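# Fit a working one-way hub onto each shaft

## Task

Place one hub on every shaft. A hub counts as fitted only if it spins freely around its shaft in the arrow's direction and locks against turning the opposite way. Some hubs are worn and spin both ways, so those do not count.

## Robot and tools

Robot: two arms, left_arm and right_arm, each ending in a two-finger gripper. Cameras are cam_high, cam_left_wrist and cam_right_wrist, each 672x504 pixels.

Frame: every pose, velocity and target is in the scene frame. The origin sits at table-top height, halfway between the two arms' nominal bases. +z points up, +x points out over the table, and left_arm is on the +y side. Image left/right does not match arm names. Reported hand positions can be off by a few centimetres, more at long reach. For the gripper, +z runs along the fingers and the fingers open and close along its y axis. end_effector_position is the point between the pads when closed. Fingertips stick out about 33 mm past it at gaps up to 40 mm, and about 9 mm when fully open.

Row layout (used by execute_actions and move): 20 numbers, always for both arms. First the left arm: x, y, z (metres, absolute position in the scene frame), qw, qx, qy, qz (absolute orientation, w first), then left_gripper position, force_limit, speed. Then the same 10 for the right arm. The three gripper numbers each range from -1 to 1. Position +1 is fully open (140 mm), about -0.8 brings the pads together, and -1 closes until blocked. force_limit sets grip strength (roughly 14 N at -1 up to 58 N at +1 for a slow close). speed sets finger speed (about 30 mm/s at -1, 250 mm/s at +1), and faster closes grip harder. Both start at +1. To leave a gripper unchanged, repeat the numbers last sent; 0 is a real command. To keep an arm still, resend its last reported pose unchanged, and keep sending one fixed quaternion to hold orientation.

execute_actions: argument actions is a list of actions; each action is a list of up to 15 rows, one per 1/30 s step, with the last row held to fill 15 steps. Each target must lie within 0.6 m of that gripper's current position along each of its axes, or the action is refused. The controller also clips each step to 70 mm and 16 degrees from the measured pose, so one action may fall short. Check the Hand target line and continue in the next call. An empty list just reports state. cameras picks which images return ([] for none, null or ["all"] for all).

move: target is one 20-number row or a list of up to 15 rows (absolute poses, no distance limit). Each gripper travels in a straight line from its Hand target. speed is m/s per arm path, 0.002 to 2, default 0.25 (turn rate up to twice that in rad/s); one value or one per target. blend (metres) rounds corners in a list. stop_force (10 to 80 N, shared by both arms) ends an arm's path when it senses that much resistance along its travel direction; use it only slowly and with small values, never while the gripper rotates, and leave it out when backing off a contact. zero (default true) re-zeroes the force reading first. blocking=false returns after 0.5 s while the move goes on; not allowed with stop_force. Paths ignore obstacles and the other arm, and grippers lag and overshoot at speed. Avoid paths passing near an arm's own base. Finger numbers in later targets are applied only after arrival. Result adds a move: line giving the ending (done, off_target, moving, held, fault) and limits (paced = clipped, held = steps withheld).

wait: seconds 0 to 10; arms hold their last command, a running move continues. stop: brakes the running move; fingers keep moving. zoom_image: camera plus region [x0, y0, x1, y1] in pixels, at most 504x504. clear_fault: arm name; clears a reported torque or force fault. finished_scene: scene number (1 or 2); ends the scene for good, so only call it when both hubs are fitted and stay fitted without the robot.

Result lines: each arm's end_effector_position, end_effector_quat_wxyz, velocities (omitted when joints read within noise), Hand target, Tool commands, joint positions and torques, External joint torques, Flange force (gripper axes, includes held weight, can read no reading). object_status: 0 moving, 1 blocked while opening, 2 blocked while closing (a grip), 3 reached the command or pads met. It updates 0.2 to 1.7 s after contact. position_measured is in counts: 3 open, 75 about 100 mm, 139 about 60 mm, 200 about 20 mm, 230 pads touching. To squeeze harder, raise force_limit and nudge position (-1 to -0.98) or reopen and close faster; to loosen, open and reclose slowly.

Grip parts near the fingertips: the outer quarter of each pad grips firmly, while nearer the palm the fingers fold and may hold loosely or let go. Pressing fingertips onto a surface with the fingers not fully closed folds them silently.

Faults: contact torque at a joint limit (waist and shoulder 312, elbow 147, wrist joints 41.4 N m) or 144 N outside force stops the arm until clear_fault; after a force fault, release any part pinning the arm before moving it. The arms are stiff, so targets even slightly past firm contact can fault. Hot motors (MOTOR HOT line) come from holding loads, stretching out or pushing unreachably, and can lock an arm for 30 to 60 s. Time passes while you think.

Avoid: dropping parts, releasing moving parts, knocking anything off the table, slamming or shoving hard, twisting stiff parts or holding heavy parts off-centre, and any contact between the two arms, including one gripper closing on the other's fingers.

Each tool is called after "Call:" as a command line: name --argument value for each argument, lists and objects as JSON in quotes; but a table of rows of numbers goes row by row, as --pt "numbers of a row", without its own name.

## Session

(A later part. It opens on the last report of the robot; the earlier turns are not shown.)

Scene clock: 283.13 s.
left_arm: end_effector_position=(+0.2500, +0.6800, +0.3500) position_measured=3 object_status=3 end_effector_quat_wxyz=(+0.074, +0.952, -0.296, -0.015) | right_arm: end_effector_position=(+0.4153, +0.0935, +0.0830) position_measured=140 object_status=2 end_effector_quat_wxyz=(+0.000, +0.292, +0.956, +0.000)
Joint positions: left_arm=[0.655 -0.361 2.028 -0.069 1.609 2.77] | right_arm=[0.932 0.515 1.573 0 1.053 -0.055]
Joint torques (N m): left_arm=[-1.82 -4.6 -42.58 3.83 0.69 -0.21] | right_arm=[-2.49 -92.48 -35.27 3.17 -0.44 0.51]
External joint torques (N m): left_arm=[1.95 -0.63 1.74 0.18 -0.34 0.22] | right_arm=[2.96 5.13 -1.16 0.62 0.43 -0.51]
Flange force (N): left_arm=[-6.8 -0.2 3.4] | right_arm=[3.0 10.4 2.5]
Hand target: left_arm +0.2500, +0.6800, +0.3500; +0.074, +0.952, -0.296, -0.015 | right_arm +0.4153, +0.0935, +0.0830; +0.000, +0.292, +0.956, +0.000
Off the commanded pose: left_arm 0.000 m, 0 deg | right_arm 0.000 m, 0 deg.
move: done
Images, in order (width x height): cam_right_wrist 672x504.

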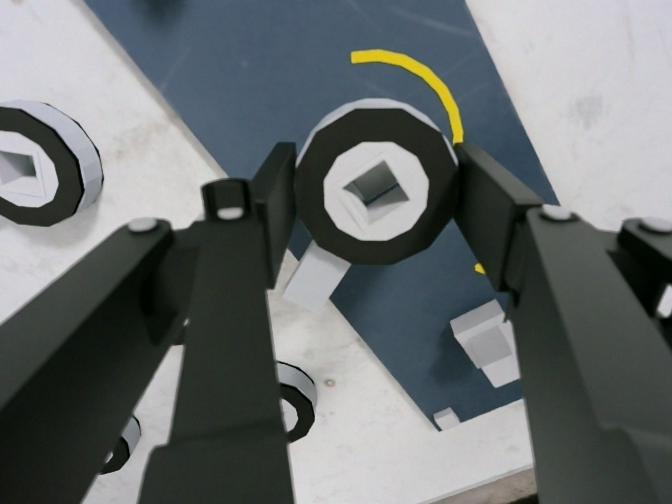

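Call:
zoom_image --camera "cam_right_wrist" --region '[342, 178, 374, 210]'

Scaled by 15.750 from the camera's 672x504 image, which has a finer 960x720 frame.

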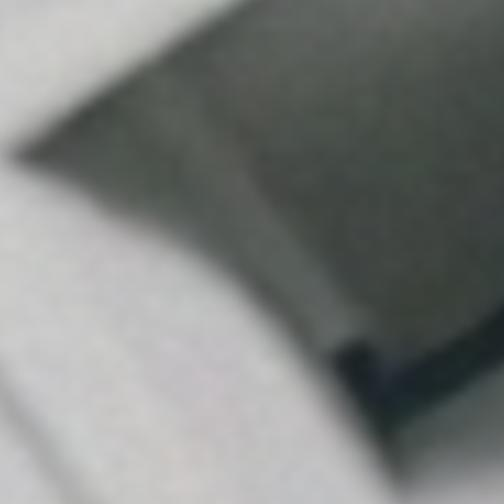

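Call:
move --pt "0.25 0.68 0.35 0.074 0.952 -0.296 -0.015 1 1 1 0.4153 0.0924 0.083 0 0.31316 0.94970 0 -1 0 -1" --speed 0.03 --cameras '["cam_right_wrist"]'

Call:
zoom_image --camera "cam_right_wrist" --region '[345, 165, 405, 213]'

Call:
zoom_image --camera "cam_right_wrist" --region '[342, 178, 374, 210]'

Scene clock: 330.17 s.
left_arm: end_effector_position=(+0.2500, +0.6800, +0.3500) position_measured=3 object_status=3 end_effector_quat_wxyz=(+0.074, +0.952, -0.296, -0.015) | right_arm: end_effector_position=(+0.4153, +0.0924, +0.0830) position_measured=140 object_status=2 end_effector_quat_wxyz=(+0.000, +0.313, +0.950, +0.000)
Joint positions: left_arm=[0.655 -0.361 2.028 -0.069 1.609 2.77] | right_arm=[0.931 0.514 1.575 0 1.053 -0.013]
Joint torques (N m): left_arm=[-1.36 -5.11 -42.44 3.83 0.75 -0.21] | right_arm=[-3.21 -91.32 -35.3 3.23 -0.35 0.72]
External joint torques (N m): left_arm=[1.33 0.62 1.72 0.16 -0.42 0.22] | right_arm=[3.58 4.13 -1.13 0.56 0.33 -0.72]
Flange force (N): left_arm=[-4.4 -1.8 3.5] | right_arm=[3.9 8.7 1.9]
Hand target: left_arm +0.2500, +0.6800, +0.3500; +0.074, +0.952, -0.296, -0.015 | right_arm +0.4153, +0.0924, +0.0830; +0.000, +0.313, +0.950, +0.000
Off the commanded pose: left_arm 0.000 m, 0 deg | right_arm 0.000 m, 0 deg.
move: done
Images, in order (width x height): cam_right_wrist 672x504.

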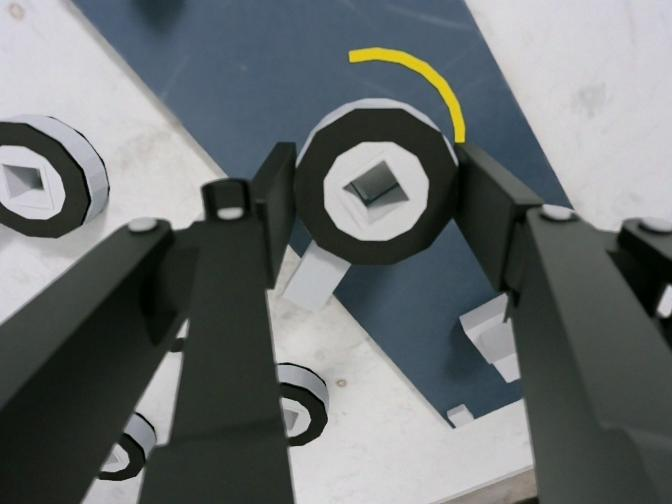

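Scaled by 8.400 from the camera's 672x504 image, which has a finer 960x720 frame.

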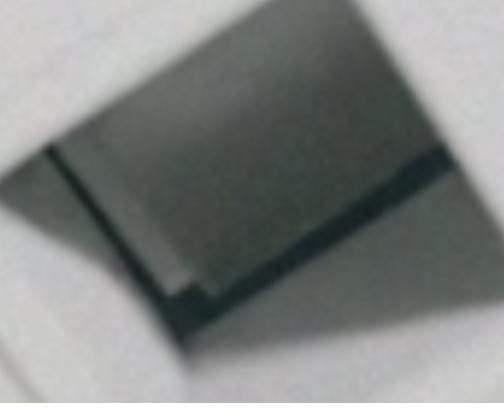

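Scaled by 15.750 from the camera's 672x504 image, which has a finer 960x720 frame.

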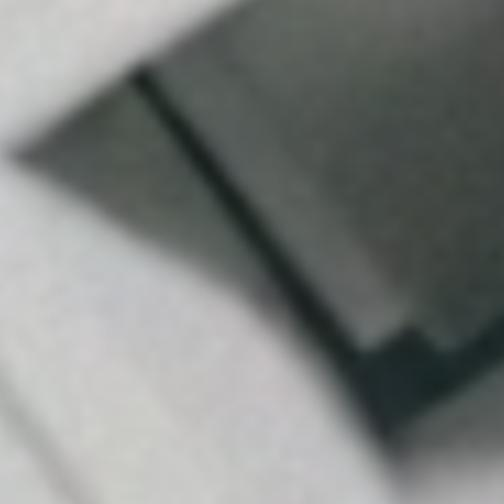

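Call:
move --pt "0.25 0.68 0.35 0.074 0.952 -0.296 -0.015 1 1 1 0.4152 0.0921 0.083 0 0.31316 0.94970 0 -1 0 -1" --pt "0.25 0.68 0.35 0.074 0.952 -0.296 -0.015 1 1 1 0.4152 0.0921 0.0735 0 0.31316 0.94970 0 -1 0 -1" --speed 0.015 --stop_force 12 --cameras '["cam_right_wrist"]'

Call:
zoom_image --camera "cam_right_wrist" --region '[345, 165, 405, 213]'

Scene clock: 342.07 s.
left_arm: end_effector_position=(+0.2500, +0.6800, +0.3500) position_measured=3 object_status=3 end_effector_quat_wxyz=(+0.074, +0.952, -0.296, -0.015) | right_arm: end_effector_position=(+0.4153, +0.0922, +0.0800) position_measured=140 object_status=2 end_effector_quat_wxyz=(+0.000, +0.313, +0.950, +0.000)
Joint positions: left_arm=[0.655 -0.361 2.028 -0.069 1.609 2.77] | right_arm=[0.931 0.516 1.578 0 1.047 -0.013]
Joint torques (N m): left_arm=[-1.6 -4.65 -42.83 3.83 0.57 -0.3] | right_arm=[-2.84 -66.19 -21.33 3.25 -1.31 0.47]
External joint torques (N m): left_arm=[1.58 0.29 2.13 0.16 -0.24 0.31] | right_arm=[3.41 -21.03 -14.95 0.53 1.3 -0.47]
Flange force (N): left_arm=[-5.7 -1.1 3.9] | right_arm=[3.9 5.9 -30.2]
Hand target: left_arm +0.2500, +0.6800, +0.3500; +0.074, +0.952, -0.296, -0.015 | right_arm +0.4153, +0.0922, +0.0800; +0.000, +0.313, +0.950, +0.000
Off the commanded pose: left_arm 0.000 m, 0 deg | right_arm 0.006 m, 0 deg.
move: contact (right_arm); path passed 1 of 2 targets
Images, in order (width x height): cam_right_wrist 672x504.

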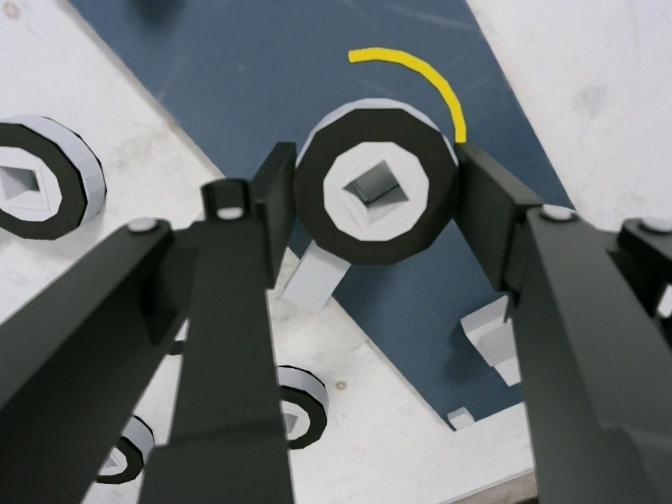

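Scaled by 8.400 from the camera's 672x504 image, which has a finer 960x720 frame.

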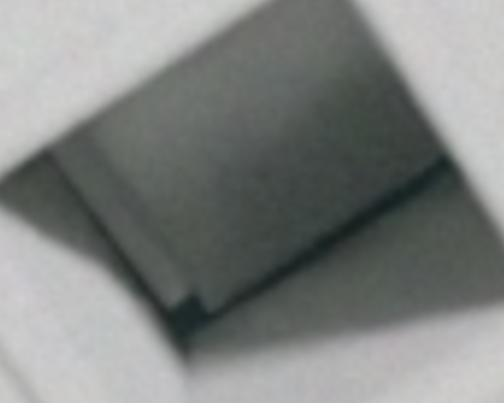

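Call:
move --pt "0.25 0.68 0.35 0.074 0.952 -0.296 -0.015 1 1 1 0.4147 0.0923 0.0815 0 0.31316 0.94970 0 -1 0 -1" --speed 0.02 --cameras '["cam_right_wrist"]'

Call:
zoom_image --camera "cam_right_wrist" --region '[345, 165, 405, 213]'

Scene clock: 368.93 s.
left_arm: end_effector_position=(+0.2500, +0.6800, +0.3500) position_measured=3 object_status=3 end_effector_quat_wxyz=(+0.074, +0.952, -0.296, -0.015) | right_arm: end_effector_position=(+0.4147, +0.0923, +0.0815) position_measured=140 object_status=2 end_effector_quat_wxyz=(+0.000, +0.313, +0.950, +0.000)
Joint positions: left_arm=[0.655 -0.361 2.028 -0.069 1.609 2.77] | right_arm=[0.931 0.514 1.577 0 1.05 -0.012]
Joint torques (N m): left_arm=[-1.91 -4.65 -42.59 3.83 0.68 -0.27] | right_arm=[-2.88 -90.53 -35.55 3.16 -0.4 0.47]
External joint torques (N m): left_arm=[1.95 -0.14 1.84 0.17 -0.34 0.28] | right_arm=[3.24 3.39 -0.79 0.61 0.4 -0.47]
Flange force (N): left_arm=[-6.7 -1.0 3.6] | right_arm=[3.7 6.9 1.5]
Hand target: left_arm +0.2500, +0.6800, +0.3500; +0.074, +0.952, -0.296, -0.015 | right_arm +0.4147, +0.0923, +0.0815; +0.000, +0.313, +0.950, +0.000
Off the commanded pose: left_arm 0.000 m, 0 deg | right_arm 0.000 m, 0 deg.
move: done
Images, in order (width x height): cam_right_wrist 672x504.

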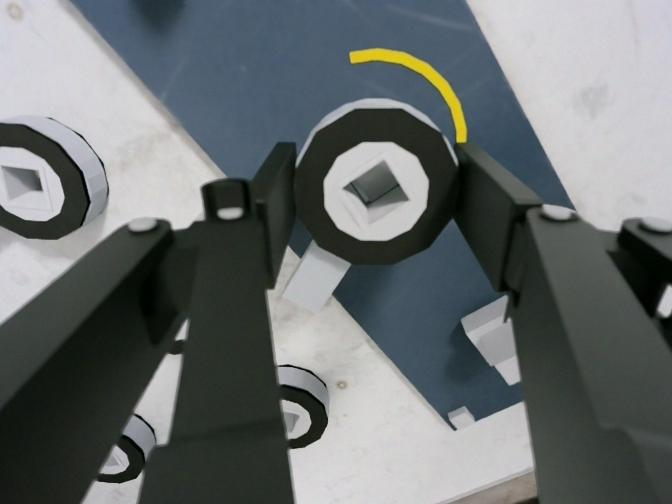

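Scaled by 8.400 from the camera's 672x504 image, which has a finer 960x720 frame.

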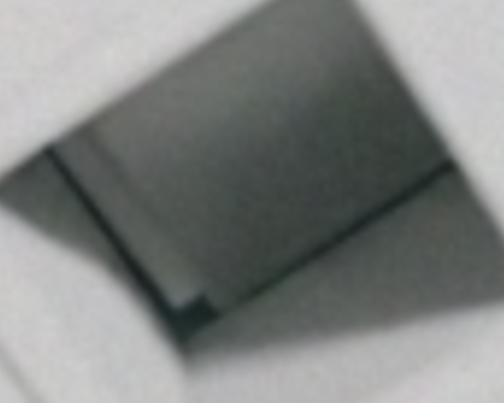

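Call:
move --pt "0.25 0.68 0.35 0.074 0.952 -0.296 -0.015 1 1 1 0.4148 0.0925 0.0815 0 0.31316 0.94970 0 -1 0 -1" --pt "0.25 0.68 0.35 0.074 0.952 -0.296 -0.015 1 1 1 0.4148 0.0925 0.0735 0 0.31316 0.94970 0 -1 0 -1" --speed 0.015 --stop_force 12 --cameras '["cam_right_wrist"]'

Call:
zoom_image --camera "cam_right_wrist" --region '[345, 165, 405, 213]'

Scene clock: 380.83 s.
left_arm: end_effector_position=(+0.2500, +0.6800, +0.3500) position_measured=3 object_status=3 end_effector_quat_wxyz=(+0.074, +0.952, -0.296, -0.015) | right_arm: end_effector_position=(+0.4149, +0.0926, +0.0801) position_measured=140 object_status=2 end_effector_quat_wxyz=(+0.000, +0.313, +0.950, +0.000)
Joint positions: left_arm=[0.655 -0.361 2.028 -0.069 1.609 2.77] | right_arm=[0.931 0.516 1.578 0 1.047 -0.012]
Joint torques (N m): left_arm=[-1.48 -5.06 -42.72 3.88 0.66 -0.27] | right_arm=[-3.21 -71.4 -24.86 3.24 -1.35 0.49]
External joint torques (N m): left_arm=[1.57 -0.08 1.89 0.13 -0.32 0.28] | right_arm=[3.46 -15.85 -11.47 0.55 1.33 -0.49]
Flange force (N): left_arm=[-5.7 -0.7 3.7] | right_arm=[3.9 5.2 -23.5]
Hand target: left_arm +0.2500, +0.6800, +0.3500; +0.074, +0.952, -0.296, -0.015 | right_arm +0.4149, +0.0926, +0.0801; +0.000, +0.313, +0.950, +0.000
Off the commanded pose: left_arm 0.000 m, 0 deg | right_arm 0.007 m, 0 deg.
move: contact (right_arm); path passed 1 of 2 targets
Images, in order (width x height): cam_right_wrist 672x504.

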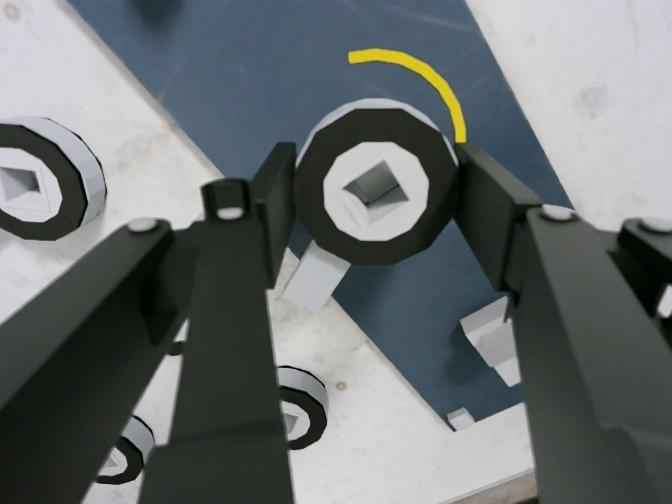

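Scaled by 8.400 from the camera's 672x504 image, which has a finer 960x720 frame.

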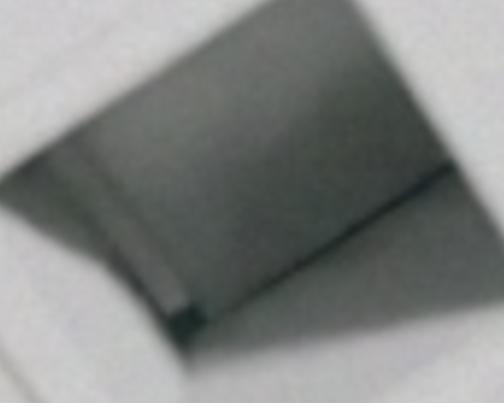

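Call:
zoom_image --camera "cam_right_wrist" --region '[430, 270, 540, 400]'

Scaled by 3.877 from the camera's 672x504 image, which has a finer 960x720 frame.

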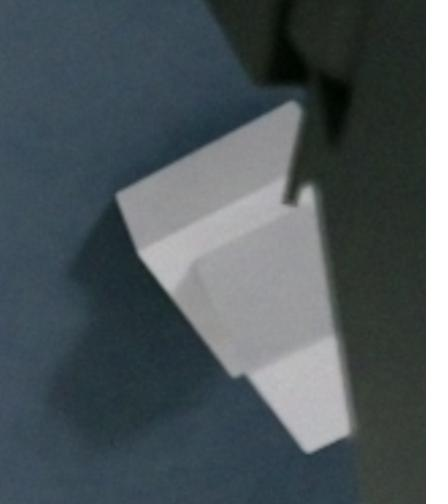

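Call:
move --pt "0.25 0.68 0.35 0.074 0.952 -0.296 -0.015 1 1 1 0.4149 0.0923 0.0815 0 0.31316 0.94970 0 -1 0 -1" --pt "0.25 0.68 0.35 0.074 0.952 -0.296 -0.015 1 1 1 0.4149 0.0923 0.0815 0 0.30071 0.95372 0 -1 0 -1" --speed 0.02 --cameras '["cam_right_wrist"]'

Call:
zoom_image --camera "cam_right_wrist" --region '[345, 165, 405, 213]'

Scene clock: 446.67 s.
left_arm: end_effector_position=(+0.2500, +0.6800, +0.3500) position_measured=3 object_status=3 end_effector_quat_wxyz=(+0.074, +0.952, -0.296, -0.015) | right_arm: end_effector_position=(+0.4149, +0.0923, +0.0815) position_measured=140 object_status=2 end_effector_quat_wxyz=(+0.000, +0.301, +0.954, +0.000)
Joint positions: left_arm=[0.655 -0.361 2.028 -0.069 1.609 2.77] | right_arm=[0.931 0.515 1.577 0 1.05 -0.038]
Joint torques (N m): left_arm=[-1.88 -4.4 -42.6 3.85 0.61 -0.29] | right_arm=[-2.83 -91.8 -35.37 3.21 -0.4 0.36]
External joint torques (N m): left_arm=[1.96 -0.71 1.79 0.15 -0.26 0.3] | right_arm=[3.15 4.61 -0.97 0.57 0.39 -0.36]
Flange force (N): left_arm=[-7.1 0.0 3.4] | right_arm=[3.6 9.2 2.4]
Hand target: left_arm +0.2500, +0.6800, +0.3500; +0.074, +0.952, -0.296, -0.015 | right_arm +0.4149, +0.0923, +0.0815; +0.000, +0.301, +0.954, +0.000
Off the commanded pose: left_arm 0.000 m, 0 deg | right_arm 0.000 m, 0 deg.
move: done
Images, in order (width x height): cam_right_wrist 672x504.

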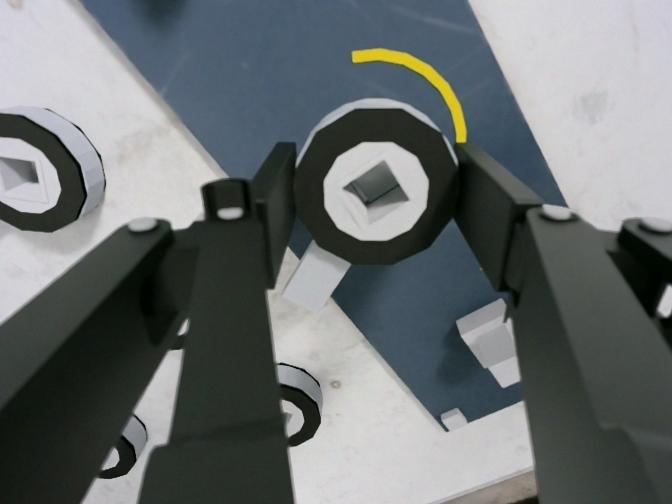

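Scaled by 8.400 from the camera's 672x504 image, which has a finer 960x720 frame.

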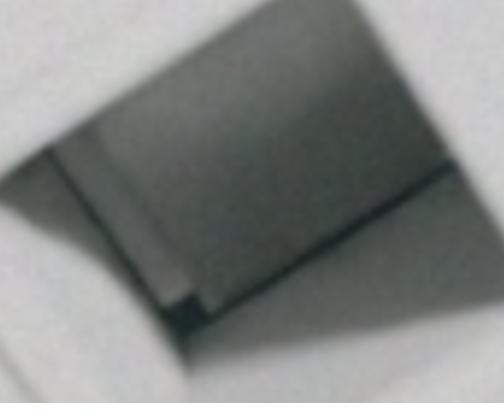

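Call:
move --target '[0.25,0.68,0.35,0.074,0.952,-0.296,-0.015,1,1,1,0.4149,0.0923,0.0735,0,0.30071,0.95372,0,-1,0,-1]' --speed 0.015 --stop_force 12 --cameras '["cam_right_wrist"]'

Call:
zoom_image --camera "cam_right_wrist" --region '[345, 165, 405, 213]'

Scene clock: 487.60 s.
left_arm: end_effector_position=(+0.2500, +0.6800, +0.3500) position_measured=3 object_status=3 end_effector_quat_wxyz=(+0.074, +0.952, -0.296, -0.015) | right_arm: end_effector_position=(+0.4150, +0.0925, +0.0799) position_measured=140 object_status=2 end_effector_quat_wxyz=(+0.000, +0.301, +0.954, +0.000)
Joint positions: left_arm=[0.655 -0.361 2.028 -0.069 1.609 2.77] | right_arm=[0.931 0.516 1.578 0 1.047 -0.038]
Joint torques (N m): left_arm=[-0.96 -5.02 -42.85 3.89 0.66 -0.24] | right_arm=[-2.27 -64.98 -20.99 3.28 -1.39 0.49]
External joint torques (N m): left_arm=[1 0.04 2.03 0.11 -0.33 0.25] | right_arm=[2.93 -22.37 -15.34 0.51 1.38 -0.49]
Flange force (N): left_arm=[-4.0 -0.1 4.1] | right_arm=[3.1 5.1 -31.7]
Hand target: left_arm +0.2500, +0.6800, +0.3500; +0.074, +0.952, -0.296, -0.015 | right_arm +0.4150, +0.0924, +0.0799; +0.000, +0.301, +0.954, +0.000
Off the commanded pose: left_arm 0.000 m, 0 deg | right_arm 0.006 m, 0 deg.
move: contact (right_arm)
Images, in order (width x height): cam_right_wrist 672x504.

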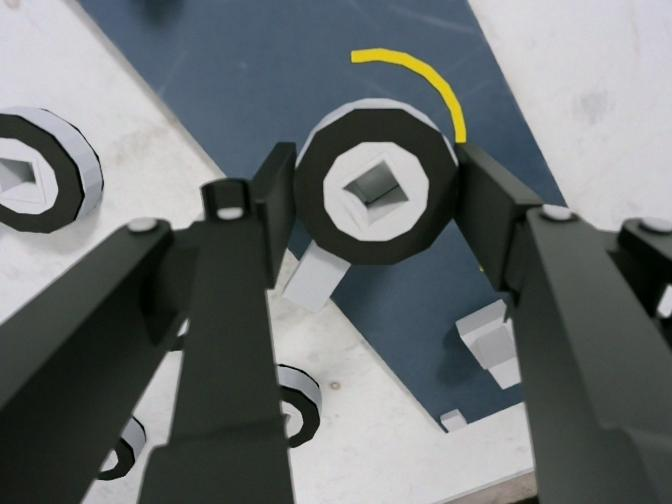

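Scaled by 8.400 from the camera's 672x504 image, which has a finer 960x720 frame.

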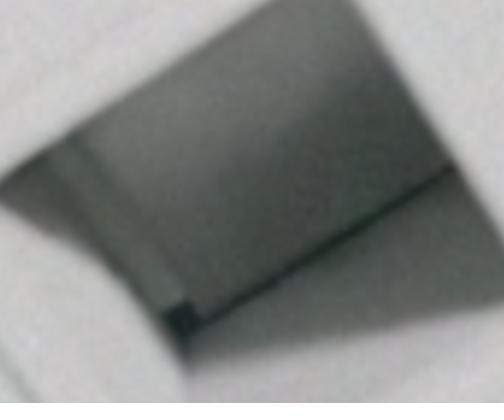

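Call:
zoom_image --camera "cam_right_wrist" --region '[344, 178, 384, 210]'

Scaled by 12.600 from the camera's 672x504 image, which has a finer 960x720 frame.

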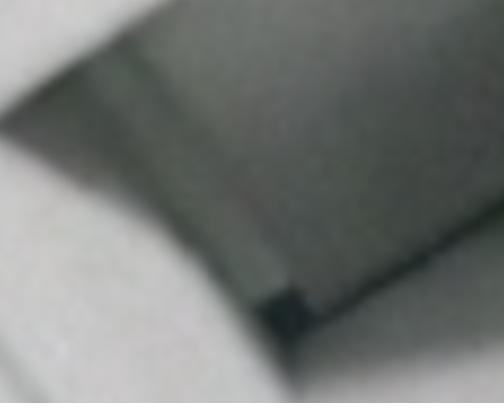

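Call:
move --target '[0.25,0.68,0.35,0.074,0.952,-0.296,-0.015,1,1,1,0.4149,0.0925,0.083,0,0.30071,0.95372,0,-1,0,-1]' --speed 0.03 --cameras '["cam_right_wrist"]'

Call:
zoom_image --camera "cam_right_wrist" --region '[344, 178, 384, 210]'

Scene clock: 513.90 s.
left_arm: end_effector_position=(+0.2500, +0.6800, +0.3500) position_measured=3 object_status=3 end_effector_quat_wxyz=(+0.074, +0.952, -0.296, -0.015) | right_arm: end_effector_position=(+0.4150, +0.0924, +0.0830) position_measured=140 object_status=2 end_effector_quat_wxyz=(+0.000, +0.301, +0.954, +0.000)
Joint positions: left_arm=[0.655 -0.361 2.028 -0.069 1.609 2.77] | right_arm=[0.931 0.514 1.576 0 1.052 -0.038]
Joint torques (N m): left_arm=[-2 -4.73 -42.85 3.83 0.77 -0.17] | right_arm=[-2.71 -91.47 -34.75 3.18 -0.3 0.5]
External joint torques (N m): left_arm=[2.06 -0.15 2.08 0.17 -0.43 0.17] | right_arm=[3.02 4.28 -1.64 0.6 0.29 -0.5]
Flange force (N): left_arm=[-6.8 -0.9 4.1] | right_arm=[3.2 10.1 1.7]
Hand target: left_arm +0.2500, +0.6800, +0.3500; +0.074, +0.952, -0.296, -0.015 | right_arm +0.4149, +0.0925, +0.0830; +0.000, +0.301, +0.954, +0.000
Off the commanded pose: left_arm 0.000 m, 0 deg | right_arm 0.000 m, 0 deg.
move: done
Images, in order (width x height): cam_right_wrist 672x504.

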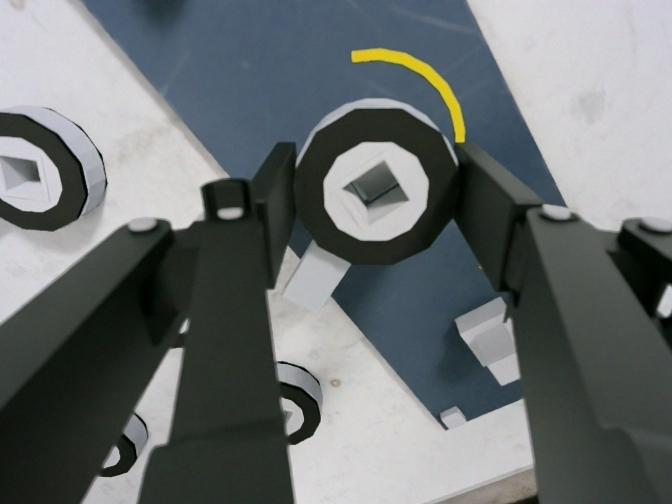

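Scaled by 12.600 from the camera's 672x504 image, which has a finer 960x720 frame.

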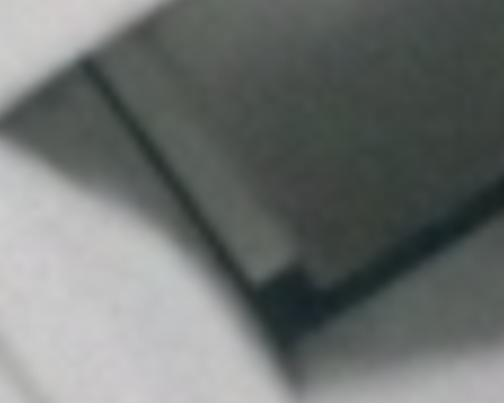

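Call:
move --target '[0.25,0.68,0.35,0.074,0.952,-0.296,-0.015,1,1,1,0.4153,0.0921,0.083,0,0.30071,0.95372,0,-1,0,-1]' --speed 0.03 --cameras '["cam_right_wrist"]'

Call:
zoom_image --camera "cam_right_wrist" --region '[344, 178, 384, 210]'

Call:
move --target '[0.25,0.68,0.35,0.074,0.952,-0.296,-0.015,1,1,1,0.4153,0.0921,0.0735,0,0.30071,0.95372,0,-1,0,-1]' --speed 0.015 --stop_force 12 --cameras '["cam_right_wrist"]'

Call:
zoom_image --camera "cam_right_wrist" --region '[344, 178, 384, 210]'

Scene clock: 551.40 s.
left_arm: end_effector_position=(+0.2500, +0.6800, +0.3500) position_measured=3 object_status=3 end_effector_quat_wxyz=(+0.074, +0.952, -0.296, -0.015) | right_arm: end_effector_position=(+0.4153, +0.0921, +0.0830) position_measured=140 object_status=2 end_effector_quat_wxyz=(+0.000, +0.301, +0.954, +0.000)
Joint positions: left_arm=[0.655 -0.361 2.028 -0.069 1.609 2.77] | right_arm=[0.93 0.513 1.576 0 1.052 -0.039]
Joint torques (N m): left_arm=[-1.51 -4.9 -42.49 3.89 0.61 -0.23] | right_arm=[-2.67 -91.46 -35.22 3.11 -0.42 0.5]
External joint torques (N m): left_arm=[1.59 0.01 1.75 0.11 -0.28 0.23] | right_arm=[3.01 4.26 -1.21 0.68 0.41 -0.5]
Flange force (N): left_arm=[-5.5 -0.9 3.3] | right_arm=[3.2 9.2 1.8]
Hand target: left_arm +0.2500, +0.6800, +0.3500; +0.074, +0.952, -0.296, -0.015 | right_arm +0.4153, +0.0921, +0.0830; +0.000, +0.301, +0.954, +0.000
Off the commanded pose: left_arm 0.000 m, 0 deg | right_arm 0.000 m, 0 deg.
move: done
Images, in order (width x height): cam_right_wrist 672x504.

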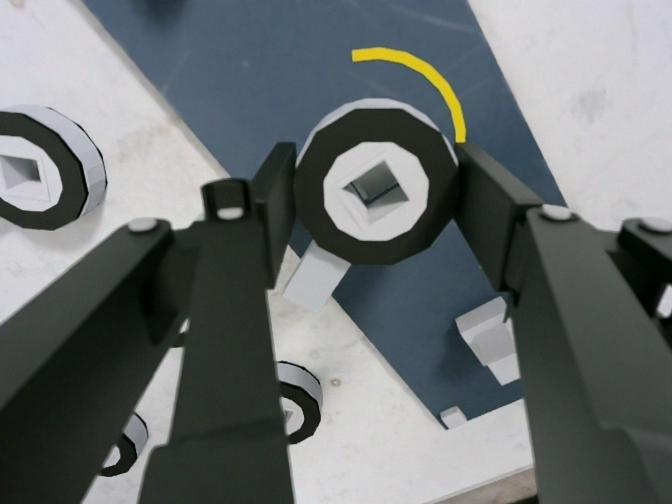

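Scaled by 12.600 from the camera's 672x504 image, which has a finer 960x720 frame.

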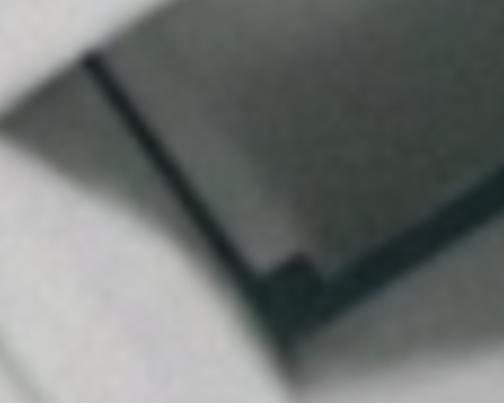

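Scene clock: 552.27 s.
left_arm: end_effector_position=(+0.2500, +0.6800, +0.3500) position_measured=3 object_status=3 end_effector_quat_wxyz=(+0.074, +0.952, -0.296, -0.015) | right_arm: end_effector_position=(+0.4154, +0.0922, +0.0798) position_measured=140 object_status=2 end_effector_quat_wxyz=(+0.000, +0.301, +0.954, +0.000)
Joint positions: left_arm=[0.655 -0.361 2.028 -0.069 1.609 2.77] | right_arm=[0.93 0.516 1.578 0 1.047 -0.039]
Joint torques (N m): left_arm=[-1.45 -4.37 -42.79 3.89 0.69 -0.21] | right_arm=[-2.92 -63.98 -20.71 3.21 -1.63 0.52]
External joint torques (N m): left_arm=[1.51 -0.55 2 0.12 -0.35 0.22] | right_arm=[3.16 -23.25 -15.57 0.56 1.63 -0.52]
Flange force (N): left_arm=[-5.6 0.3 4.0] | right_arm=[3.4 4.6 -32.9]
Hand target: left_arm +0.2500, +0.6800, +0.3500; +0.074, +0.952, -0.296, -0.015 | right_arm +0.4154, +0.0922, +0.0798; +0.000, +0.301, +0.954, +0.000
Off the commanded pose: left_arm 0.000 m, 0 deg | right_arm 0.006 m, 0 deg.
move: contact (right_arm)
Images, in order (width x height): cam_right_wrist 672x504.

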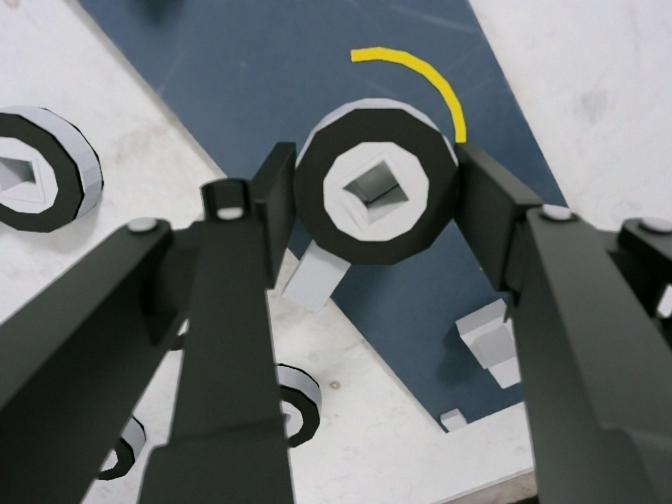

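Scaled by 12.600 from the camera's 672x504 image, which has a finer 960x720 frame.

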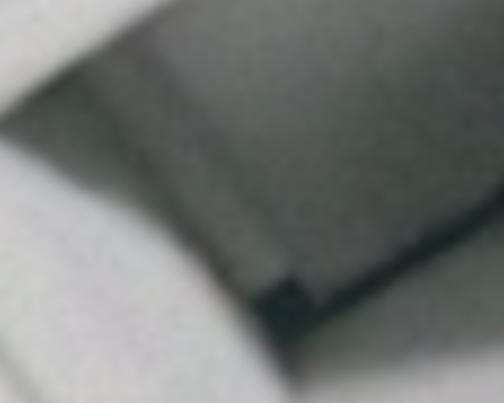

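Call:
move --target '[0.25,0.68,0.35,0.074,0.952,-0.296,-0.015,1,1,1,0.4153,0.0918,0.083,0,0.29237,0.95630,0,-1,0,-1]' --speed 0.03 --cameras '["cam_right_wrist"]'

Call:
zoom_image --camera "cam_right_wrist" --region '[344, 178, 384, 210]'

Call:
move --target '[0.25,0.68,0.35,0.074,0.952,-0.296,-0.015,1,1,1,0.4153,0.0918,0.0735,0,0.29237,0.95630,0,-1,0,-1]' --speed 0.015 --stop_force 12 --cameras '["cam_right_wrist"]'

Call:
zoom_image --camera "cam_right_wrist" --region '[344, 178, 384, 210]'

Scene clock: 571.87 s.
left_arm: end_effector_position=(+0.2500, +0.6800, +0.3500) position_measured=3 object_status=3 end_effector_quat_wxyz=(+0.074, +0.952, -0.296, -0.015) | right_arm: end_effector_position=(+0.4153, +0.0918, +0.0830) position_measured=140 object_status=2 end_effector_quat_wxyz=(+0.000, +0.292, +0.956, +0.000)
Joint positions: left_arm=[0.655 -0.361 2.028 -0.069 1.609 2.77] | right_arm=[0.93 0.513 1.576 0 1.052 -0.056]
Joint torques (N m): left_arm=[-1.54 -4.21 -42.58 3.86 0.72 -0.22] | right_arm=[-2.39 -91.46 -35.32 3.19 -0.35 0.51]
External joint torques (N m): left_arm=[1.63 -0.89 1.73 0.15 -0.38 0.23] | right_arm=[3.09 4.29 -1.06 0.61 0.35 -0.51]
Flange force (N): left_arm=[-6.0 0.6 3.5] | right_arm=[3.1 8.9 2.1]
Hand target: left_arm +0.2500, +0.6800, +0.3500; +0.074, +0.952, -0.296, -0.015 | right_arm +0.4153, +0.0918, +0.0830; +0.000, +0.292, +0.956, +0.000
Off the commanded pose: left_arm 0.000 m, 0 deg | right_arm 0.000 m, 0 deg.
move: done
Images, in order (width x height): cam_right_wrist 672x504.

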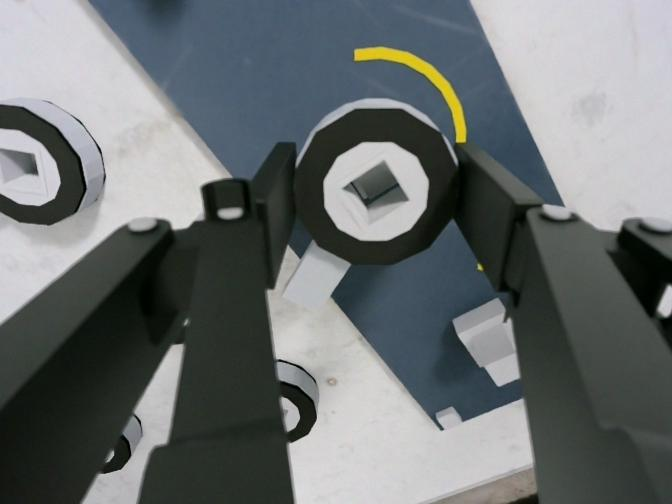

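Scaled by 12.600 from the camera's 672x504 image, which has a finer 960x720 frame.

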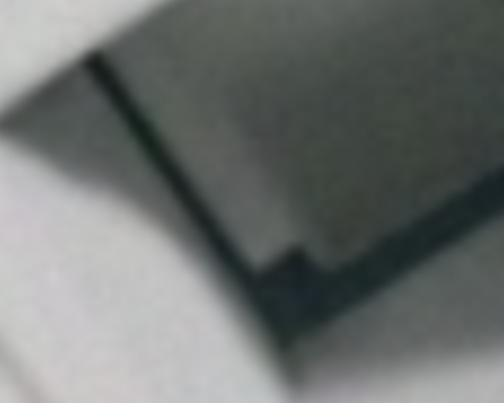

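Scene clock: 572.73 s.
left_arm: end_effector_position=(+0.2500, +0.6800, +0.3500) position_measured=3 object_status=3 end_effector_quat_wxyz=(+0.074, +0.952, -0.296, -0.015) | right_arm: end_effector_position=(+0.4154, +0.0919, +0.0798) position_measured=140 object_status=2 end_effector_quat_wxyz=(+0.000, +0.292, +0.956, +0.000)
Joint positions: left_arm=[0.655 -0.361 2.028 -0.069 1.609 2.77] | right_arm=[0.93 0.516 1.579 0 1.047 -0.057]
Joint torques (N m): left_arm=[-1.43 -5.25 -42.69 3.82 0.69 -0.25] | right_arm=[-3.01 -64.25 -20.98 3.21 -1.64 0.43]
External joint torques (N m): left_arm=[1.5 0.32 1.91 0.18 -0.35 0.26] | right_arm=[3.24 -22.95 -15.3 0.56 1.63 -0.43]
Flange force (N): left_arm=[-5.3 -1.3 3.7] | right_arm=[3.5 4.5 -32.5]
Hand target: left_arm +0.2500, +0.6800, +0.3500; +0.074, +0.952, -0.296, -0.015 | right_arm +0.4154, +0.0919, +0.0798; +0.000, +0.292, +0.956, +0.000
Off the commanded pose: left_arm 0.000 m, 0 deg | right_arm 0.006 m, 0 deg.
move: contact (right_arm)
Images, in order (width x height): cam_right_wrist 672x504.

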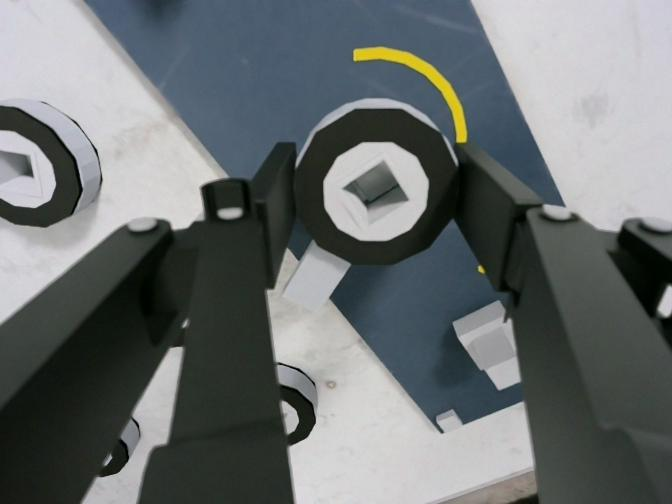

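Scaled by 12.600 from the camera's 672x504 image, which has a finer 960x720 frame.

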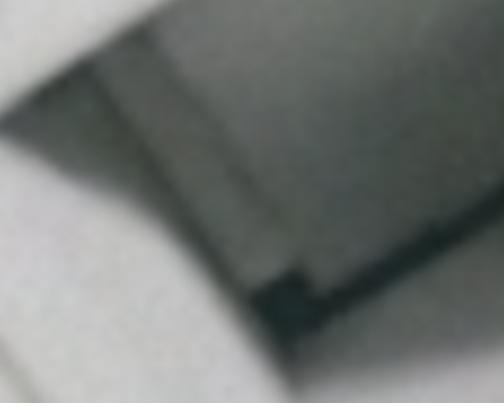

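Call:
move --target '[0.25,0.68,0.35,0.074,0.952,-0.296,-0.015,1,1,1,0.4152,0.0916,0.083,0,0.29237,0.95630,0,-1,0,-1]' --speed 0.03 --cameras '[]'

Call:
move --target '[0.25,0.68,0.35,0.074,0.952,-0.296,-0.015,1,1,1,0.4152,0.0916,0.0735,0,0.29237,0.95630,0,-1,0,-1]' --speed 0.015 --stop_force 12 --cameras '["cam_right_wrist"]'

Call:
zoom_image --camera "cam_right_wrist" --region '[344, 178, 384, 210]'

Scene clock: 587.33 s.
left_arm: end_effector_position=(+0.2500, +0.6800, +0.3500) position_measured=3 object_status=3 end_effector_quat_wxyz=(+0.074, +0.952, -0.296, -0.015) | right_arm: end_effector_position=(+0.4152, +0.0916, +0.0830) position_measured=140 object_status=2 end_effector_quat_wxyz=(+0.000, +0.292, +0.956, +0.000)
Joint positions: left_arm=[0.655 -0.361 2.028 -0.069 1.609 2.77] | right_arm=[0.93 0.513 1.577 0 1.052 -0.057]
Joint torques (N m): left_arm=[-2.04 -5.46 -42.86 3.85 0.7 -0.24] | right_arm=[-2.73 -91.83 -35.6 3.18 -0.31 0.5]
External joint torques (N m): left_arm=[2.05 0.69 2.09 0.15 -0.36 0.25] | right_arm=[2.93 4.85 -0.77 0.6 0.31 -0.5]
Flange force (N): left_arm=[-6.6 -2.4 3.9] | right_arm=[3.0 9.0 2.8]
Hand target: left_arm +0.2500, +0.6800, +0.3500; +0.074, +0.952, -0.296, -0.015 | right_arm +0.4152, +0.0916, +0.0830; +0.000, +0.292, +0.956, +0.000
Off the commanded pose: left_arm 0.000 m, 0 deg | right_arm 0.000 m, 0 deg.
move: done
No camera images: "cameras" was empty.

Scene clock: 588.17 s.
left_arm: end_effector_position=(+0.2500, +0.6800, +0.3500) position_measured=3 object_status=3 end_effector_quat_wxyz=(+0.074, +0.952, -0.296, -0.015) | right_arm: end_effector_position=(+0.4153, +0.0917, +0.0800) position_measured=140 object_status=2 end_effector_quat_wxyz=(+0.000, +0.292, +0.956, +0.000)
Joint positions: left_arm=[0.655 -0.361 2.028 -0.069 1.609 2.77] | right_arm=[0.93 0.515 1.579 0 1.047 -0.057]
Joint torques (N m): left_arm=[-1.35 -5.06 -42.88 3.87 0.63 -0.29] | right_arm=[-3.25 -71.02 -24.33 3.03 -1.37 0.53]
External joint torques (N m): left_arm=[1.43 0.13 2.18 0.13 -0.29 0.3] | right_arm=[3.96 -16.13 -11.93 0.75 1.36 -0.53]
Flange force (N): left_arm=[-5.3 -0.6 4.1] | right_arm=[4.3 6.1 -24.1]
Hand target: left_arm +0.2500, +0.6800, +0.3500; +0.074, +0.952, -0.296, -0.015 | right_arm +0.4153, +0.0917, +0.0799; +0.000, +0.292, +0.956, +0.000
Off the commanded pose: left_arm 0.000 m, 0 deg | right_arm 0.006 m, 0 deg.
move: contact (right_arm)
Images, in order (width x height): cam_right_wrist 672x504.

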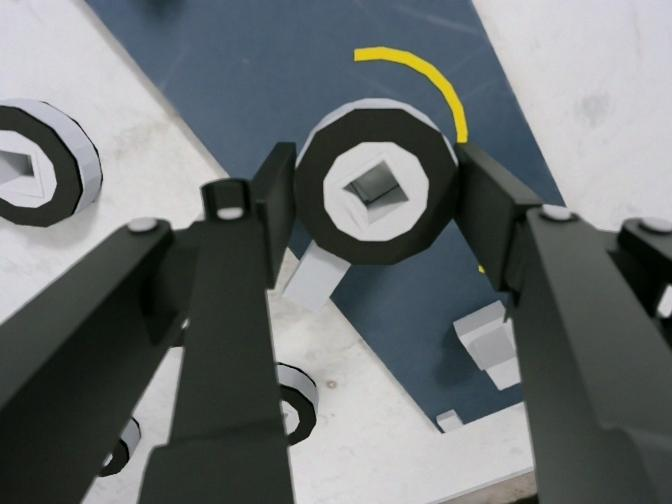

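Scaled by 12.600 from the camera's 672x504 image, which has a finer 960x720 frame.

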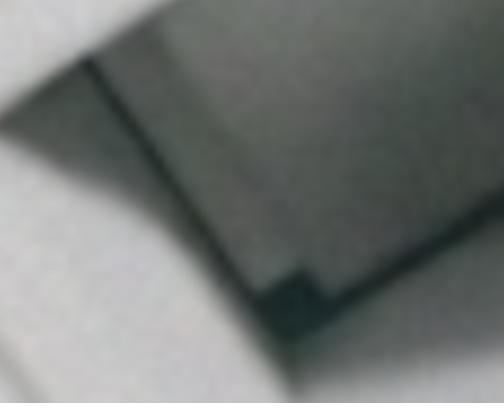

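Call:
move --target '[0.25,0.68,0.35,0.074,0.952,-0.296,-0.015,1,1,1,0.4151,0.0914,0.0815,0,0.29237,0.95630,0,-1,0,-1]' --speed 0.03 --cameras '[]'

Call:
move --target '[0.25,0.68,0.35,0.074,0.952,-0.296,-0.015,1,1,1,0.4151,0.0914,0.0735,0,0.29237,0.95630,0,-1,0,-1]' --speed 0.015 --stop_force 12 --cameras '["cam_right_wrist"]'

Call:
zoom_image --camera "cam_right_wrist" --region '[344, 178, 384, 210]'

Scene clock: 599.73 s.
left_arm: end_effector_position=(+0.2500, +0.6800, +0.3500) position_measured=3 object_status=3 end_effector_quat_wxyz=(+0.074, +0.952, -0.296, -0.015) | right_arm: end_effector_position=(+0.4151, +0.0914, +0.0815) position_measured=140 object_status=2 end_effector_quat_wxyz=(+0.000, +0.292, +0.956, +0.000)
Joint positions: left_arm=[0.655 -0.361 2.028 -0.069 1.609 2.77] | right_arm=[0.93 0.514 1.579 0 1.049 -0.057]
Joint torques (N m): left_arm=[-2.1 -4.83 -42.51 3.9 0.73 -0.3] | right_arm=[-2.33 -91.91 -35.33 3.17 -0.31 0.48]
External joint torques (N m): left_arm=[2.22 -0.45 1.66 0.11 -0.38 0.31] | right_arm=[2.59 4.73 -1.04 0.61 0.3 -0.48]
Flange force (N): left_arm=[-7.6 -1.0 3.3] | right_arm=[2.6 9.4 2.5]
Hand target: left_arm +0.2500, +0.6800, +0.3500; +0.074, +0.952, -0.296, -0.015 | right_arm +0.4151, +0.0914, +0.0815; +0.000, +0.292, +0.956, +0.000
Off the commanded pose: left_arm 0.000 m, 0 deg | right_arm 0.000 m, 0 deg.
move: done
No camera images: "cameras" was empty.

Scene clock: 600.50 s.
left_arm: end_effector_position=(+0.2500, +0.6800, +0.3500) position_measured=3 object_status=3 end_effector_quat_wxyz=(+0.074, +0.952, -0.296, -0.015) | right_arm: end_effector_position=(+0.4152, +0.0916, +0.0798) position_measured=140 object_status=2 end_effector_quat_wxyz=(+0.000, +0.292, +0.956, +0.000)
Joint positions: left_arm=[0.655 -0.361 2.028 -0.069 1.609 2.77] | right_arm=[0.93 0.515 1.58 0 1.046 -0.057]
Joint torques (N m): left_arm=[-1.73 -5.27 -42.57 3.9 0.58 -0.27] | right_arm=[-2.76 -63.61 -20.53 3.25 -1.69 0.52]
External joint torques (N m): left_arm=[1.78 0.37 1.74 0.11 -0.24 0.27] | right_arm=[3.37 -23.51 -15.72 0.53 1.68 -0.52]
Flange force (N): left_arm=[-6.0 -1.7 3.2] | right_arm=[3.5 4.7 -33.4]
Hand target: left_arm +0.2500, +0.6800, +0.3500; +0.074, +0.952, -0.296, -0.015 | right_arm +0.4152, +0.0915, +0.0798; +0.000, +0.292, +0.956, +0.000
Off the commanded pose: left_arm 0.000 m, 0 deg | right_arm 0.006 m, 0 deg.
move: contact (right_arm)
Images, in order (width x height): cam_right_wrist 672x504.

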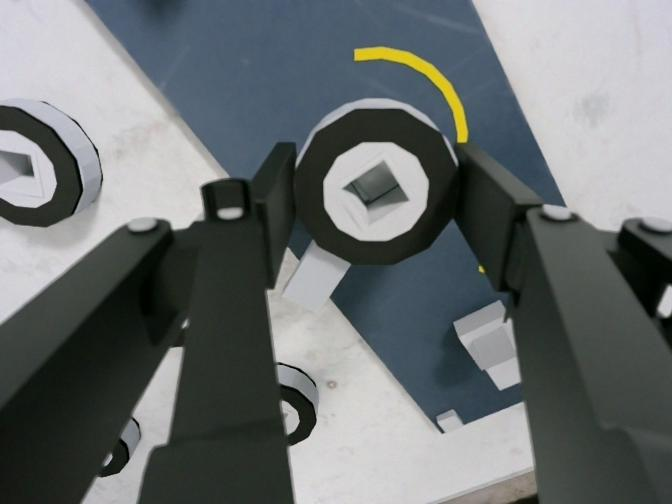

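Scaled by 12.600 from the camera's 672x504 image, which has a finer 960x720 frame.

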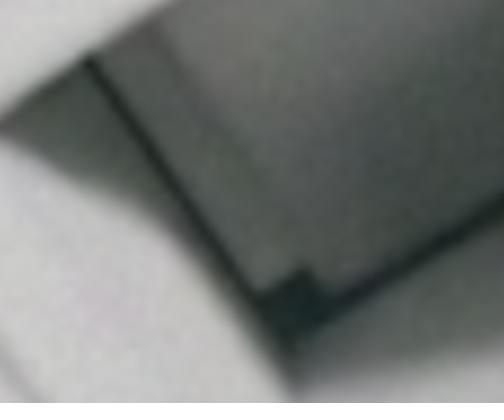

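Call:
move --target '[0.25,0.68,0.35,0.074,0.952,-0.296,-0.015,1,1,1,0.4152,0.0912,0.0815,0,0.29237,0.95630,0,-1,0,-1]' --speed 0.03 --cameras '[]'

Call:
move --target '[0.25,0.68,0.35,0.074,0.952,-0.296,-0.015,1,1,1,0.4152,0.0911,0.0735,0,0.29237,0.95630,0,-1,0,-1]' --speed 0.015 --stop_force 12 --cameras '["cam_right_wrist"]'

Call:
zoom_image --camera "cam_right_wrist" --region '[344, 178, 384, 210]'

Scene clock: 629.83 s.
left_arm: end_effector_position=(+0.2500, +0.6800, +0.3500) position_measured=3 object_status=3 end_effector_quat_wxyz=(+0.074, +0.952, -0.296, -0.015) | right_arm: end_effector_position=(+0.4152, +0.0912, +0.0815) position_measured=140 object_status=2 end_effector_quat_wxyz=(+0.000, +0.292, +0.956, +0.000)
Joint positions: left_arm=[0.655 -0.361 2.028 -0.069 1.609 2.77] | right_arm=[0.93 0.514 1.579 0 1.049 -0.057]
Joint torques (N m): left_arm=[-1.79 -5.15 -42.31 3.87 0.59 -0.28] | right_arm=[-2.65 -91.78 -35.29 3.19 -0.29 0.53]
External joint torques (N m): left_arm=[1.86 0.02 1.41 0.14 -0.26 0.28] | right_arm=[3.12 4.61 -1.09 0.6 0.28 -0.53]
Flange force (N): left_arm=[-6.3 -1.5 2.6] | right_arm=[3.1 9.4 2.4]
Hand target: left_arm +0.2500, +0.6800, +0.3500; +0.074, +0.952, -0.296, -0.015 | right_arm +0.4152, +0.0912, +0.0815; +0.000, +0.292, +0.956, +0.000
Off the commanded pose: left_arm 0.000 m, 0 deg | right_arm 0.000 m, 0 deg.
move: done
No camera images: "cameras" was empty.

Scene clock: 630.60 s.
left_arm: end_effector_position=(+0.2500, +0.6800, +0.3500) position_measured=3 object_status=3 end_effector_quat_wxyz=(+0.074, +0.952, -0.296, -0.015) | right_arm: end_effector_position=(+0.4153, +0.0913, +0.0798) position_measured=140 object_status=2 end_effector_quat_wxyz=(+0.000, +0.292, +0.956, +0.000)
Joint positions: left_arm=[0.655 -0.361 2.028 -0.069 1.609 2.77] | right_arm=[0.93 0.515 1.58 0 1.046 -0.057]
Joint torques (N m): left_arm=[-1 -4.35 -42.52 3.92 0.61 -0.24] | right_arm=[-3.13 -63.41 -20.24 3.03 -1.7 0.55]
External joint torques (N m): left_arm=[1.06 -0.71 1.66 0.09 -0.27 0.25] | right_arm=[3.12 -23.74 -16.09 0.74 1.69 -0.55]
Flange force (N): left_arm=[-4.4 0.9 3.3] | right_arm=[3.2 5.2 -33.9]
Hand target: left_arm +0.2500, +0.6800, +0.3500; +0.074, +0.952, -0.296, -0.015 | right_arm +0.4153, +0.0913, +0.0797; +0.000, +0.292, +0.956, +0.000
Off the commanded pose: left_arm 0.000 m, 0 deg | right_arm 0.006 m, 0 deg.
move: contact (right_arm)
Images, in order (width x height): cam_right_wrist 672x504.

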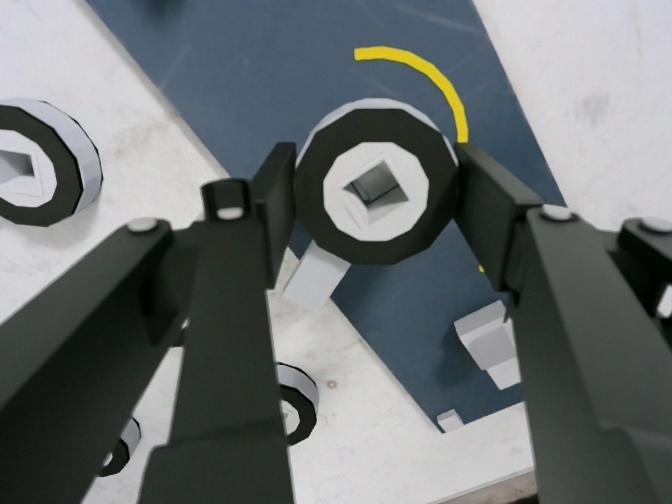

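Scaled by 12.600 from the camera's 672x504 image, which has a finer 960x720 frame.

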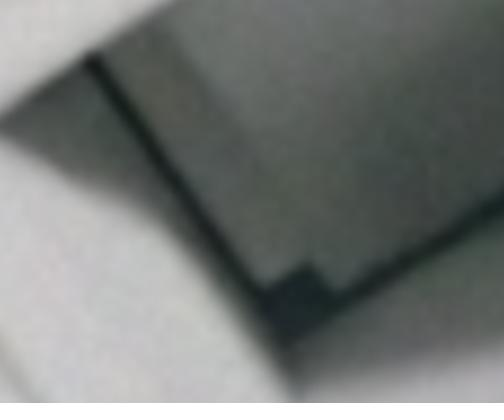

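Call:
move --pt "0.25 0.68 0.35 0.074 0.952 -0.296 -0.015 1 1 1 0.4153 0.0913 0.0798 0 0.29237 0.95630 0 -1 0 -1" --pt "0.25 0.68 0.35 0.074 0.952 -0.296 -0.015 1 1 1 0.4156 0.0913 0.0798 0 0.29237 0.95630 0 -1 0 -1" --pt "0.25 0.68 0.35 0.074 0.952 -0.296 -0.015 1 1 1 0.4156 0.0908 0.0798 0 0.29237 0.95630 0 -1 0 -1" --pt "0.25 0.68 0.35 0.074 0.952 -0.296 -0.015 1 1 1 0.4152 0.0908 0.0798 0 0.29237 0.95630 0 -1 0 -1" --speed 0.004 --cameras '["cam_right_wrist"]'

Call:
zoom_image --camera "cam_right_wrist" --region '[344, 178, 384, 210]'

Scene clock: 659.53 s.
left_arm: end_effector_position=(+0.2500, +0.6800, +0.3500) position_measured=3 object_status=3 end_effector_quat_wxyz=(+0.074, +0.952, -0.296, -0.015) | right_arm: end_effector_position=(+0.4154, +0.0907, +0.0797) position_measured=140 object_status=2 end_effector_quat_wxyz=(+0.000, +0.292, +0.956, +0.000)
Joint positions: left_arm=[0.655 -0.361 2.028 -0.069 1.609 2.77] | right_arm=[0.929 0.515 1.581 0 1.046 -0.057]
Joint torques (N m): left_arm=[-1.35 -5.03 -42.69 3.86 0.65 -0.25] | right_arm=[-3.26 -64.86 -16.48 2.92 1.54 0.53]
External joint torques (N m): left_arm=[1.36 0.27 1.88 0.15 -0.32 0.26] | right_arm=[3.57 -22.29 -19.82 0.84 -1.55 -0.53]
Flange force (N): left_arm=[-4.9 -1.0 3.7] | right_arm=[3.7 12.9 -30.5]
Hand target: left_arm +0.2500, +0.6800, +0.3500; +0.074, +0.952, -0.296, -0.015 | right_arm +0.4152, +0.0908, +0.0798; +0.000, +0.292, +0.956, +0.000
Off the commanded pose: left_arm 0.000 m, 0 deg | right_arm 0.000 m, 0 deg.
move: done
Images, in order (width x height): cam_right_wrist 672x504.

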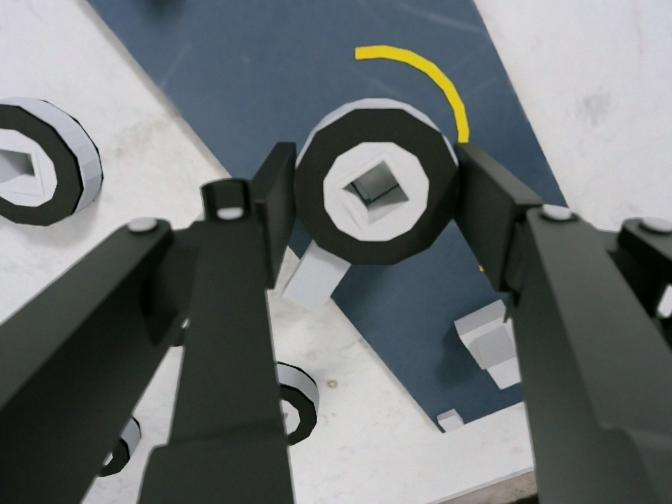

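Scaled by 12.600 from the camera's 672x504 image, which has a finer 960x720 frame.

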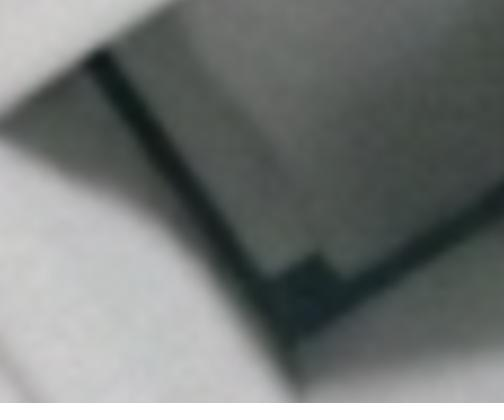

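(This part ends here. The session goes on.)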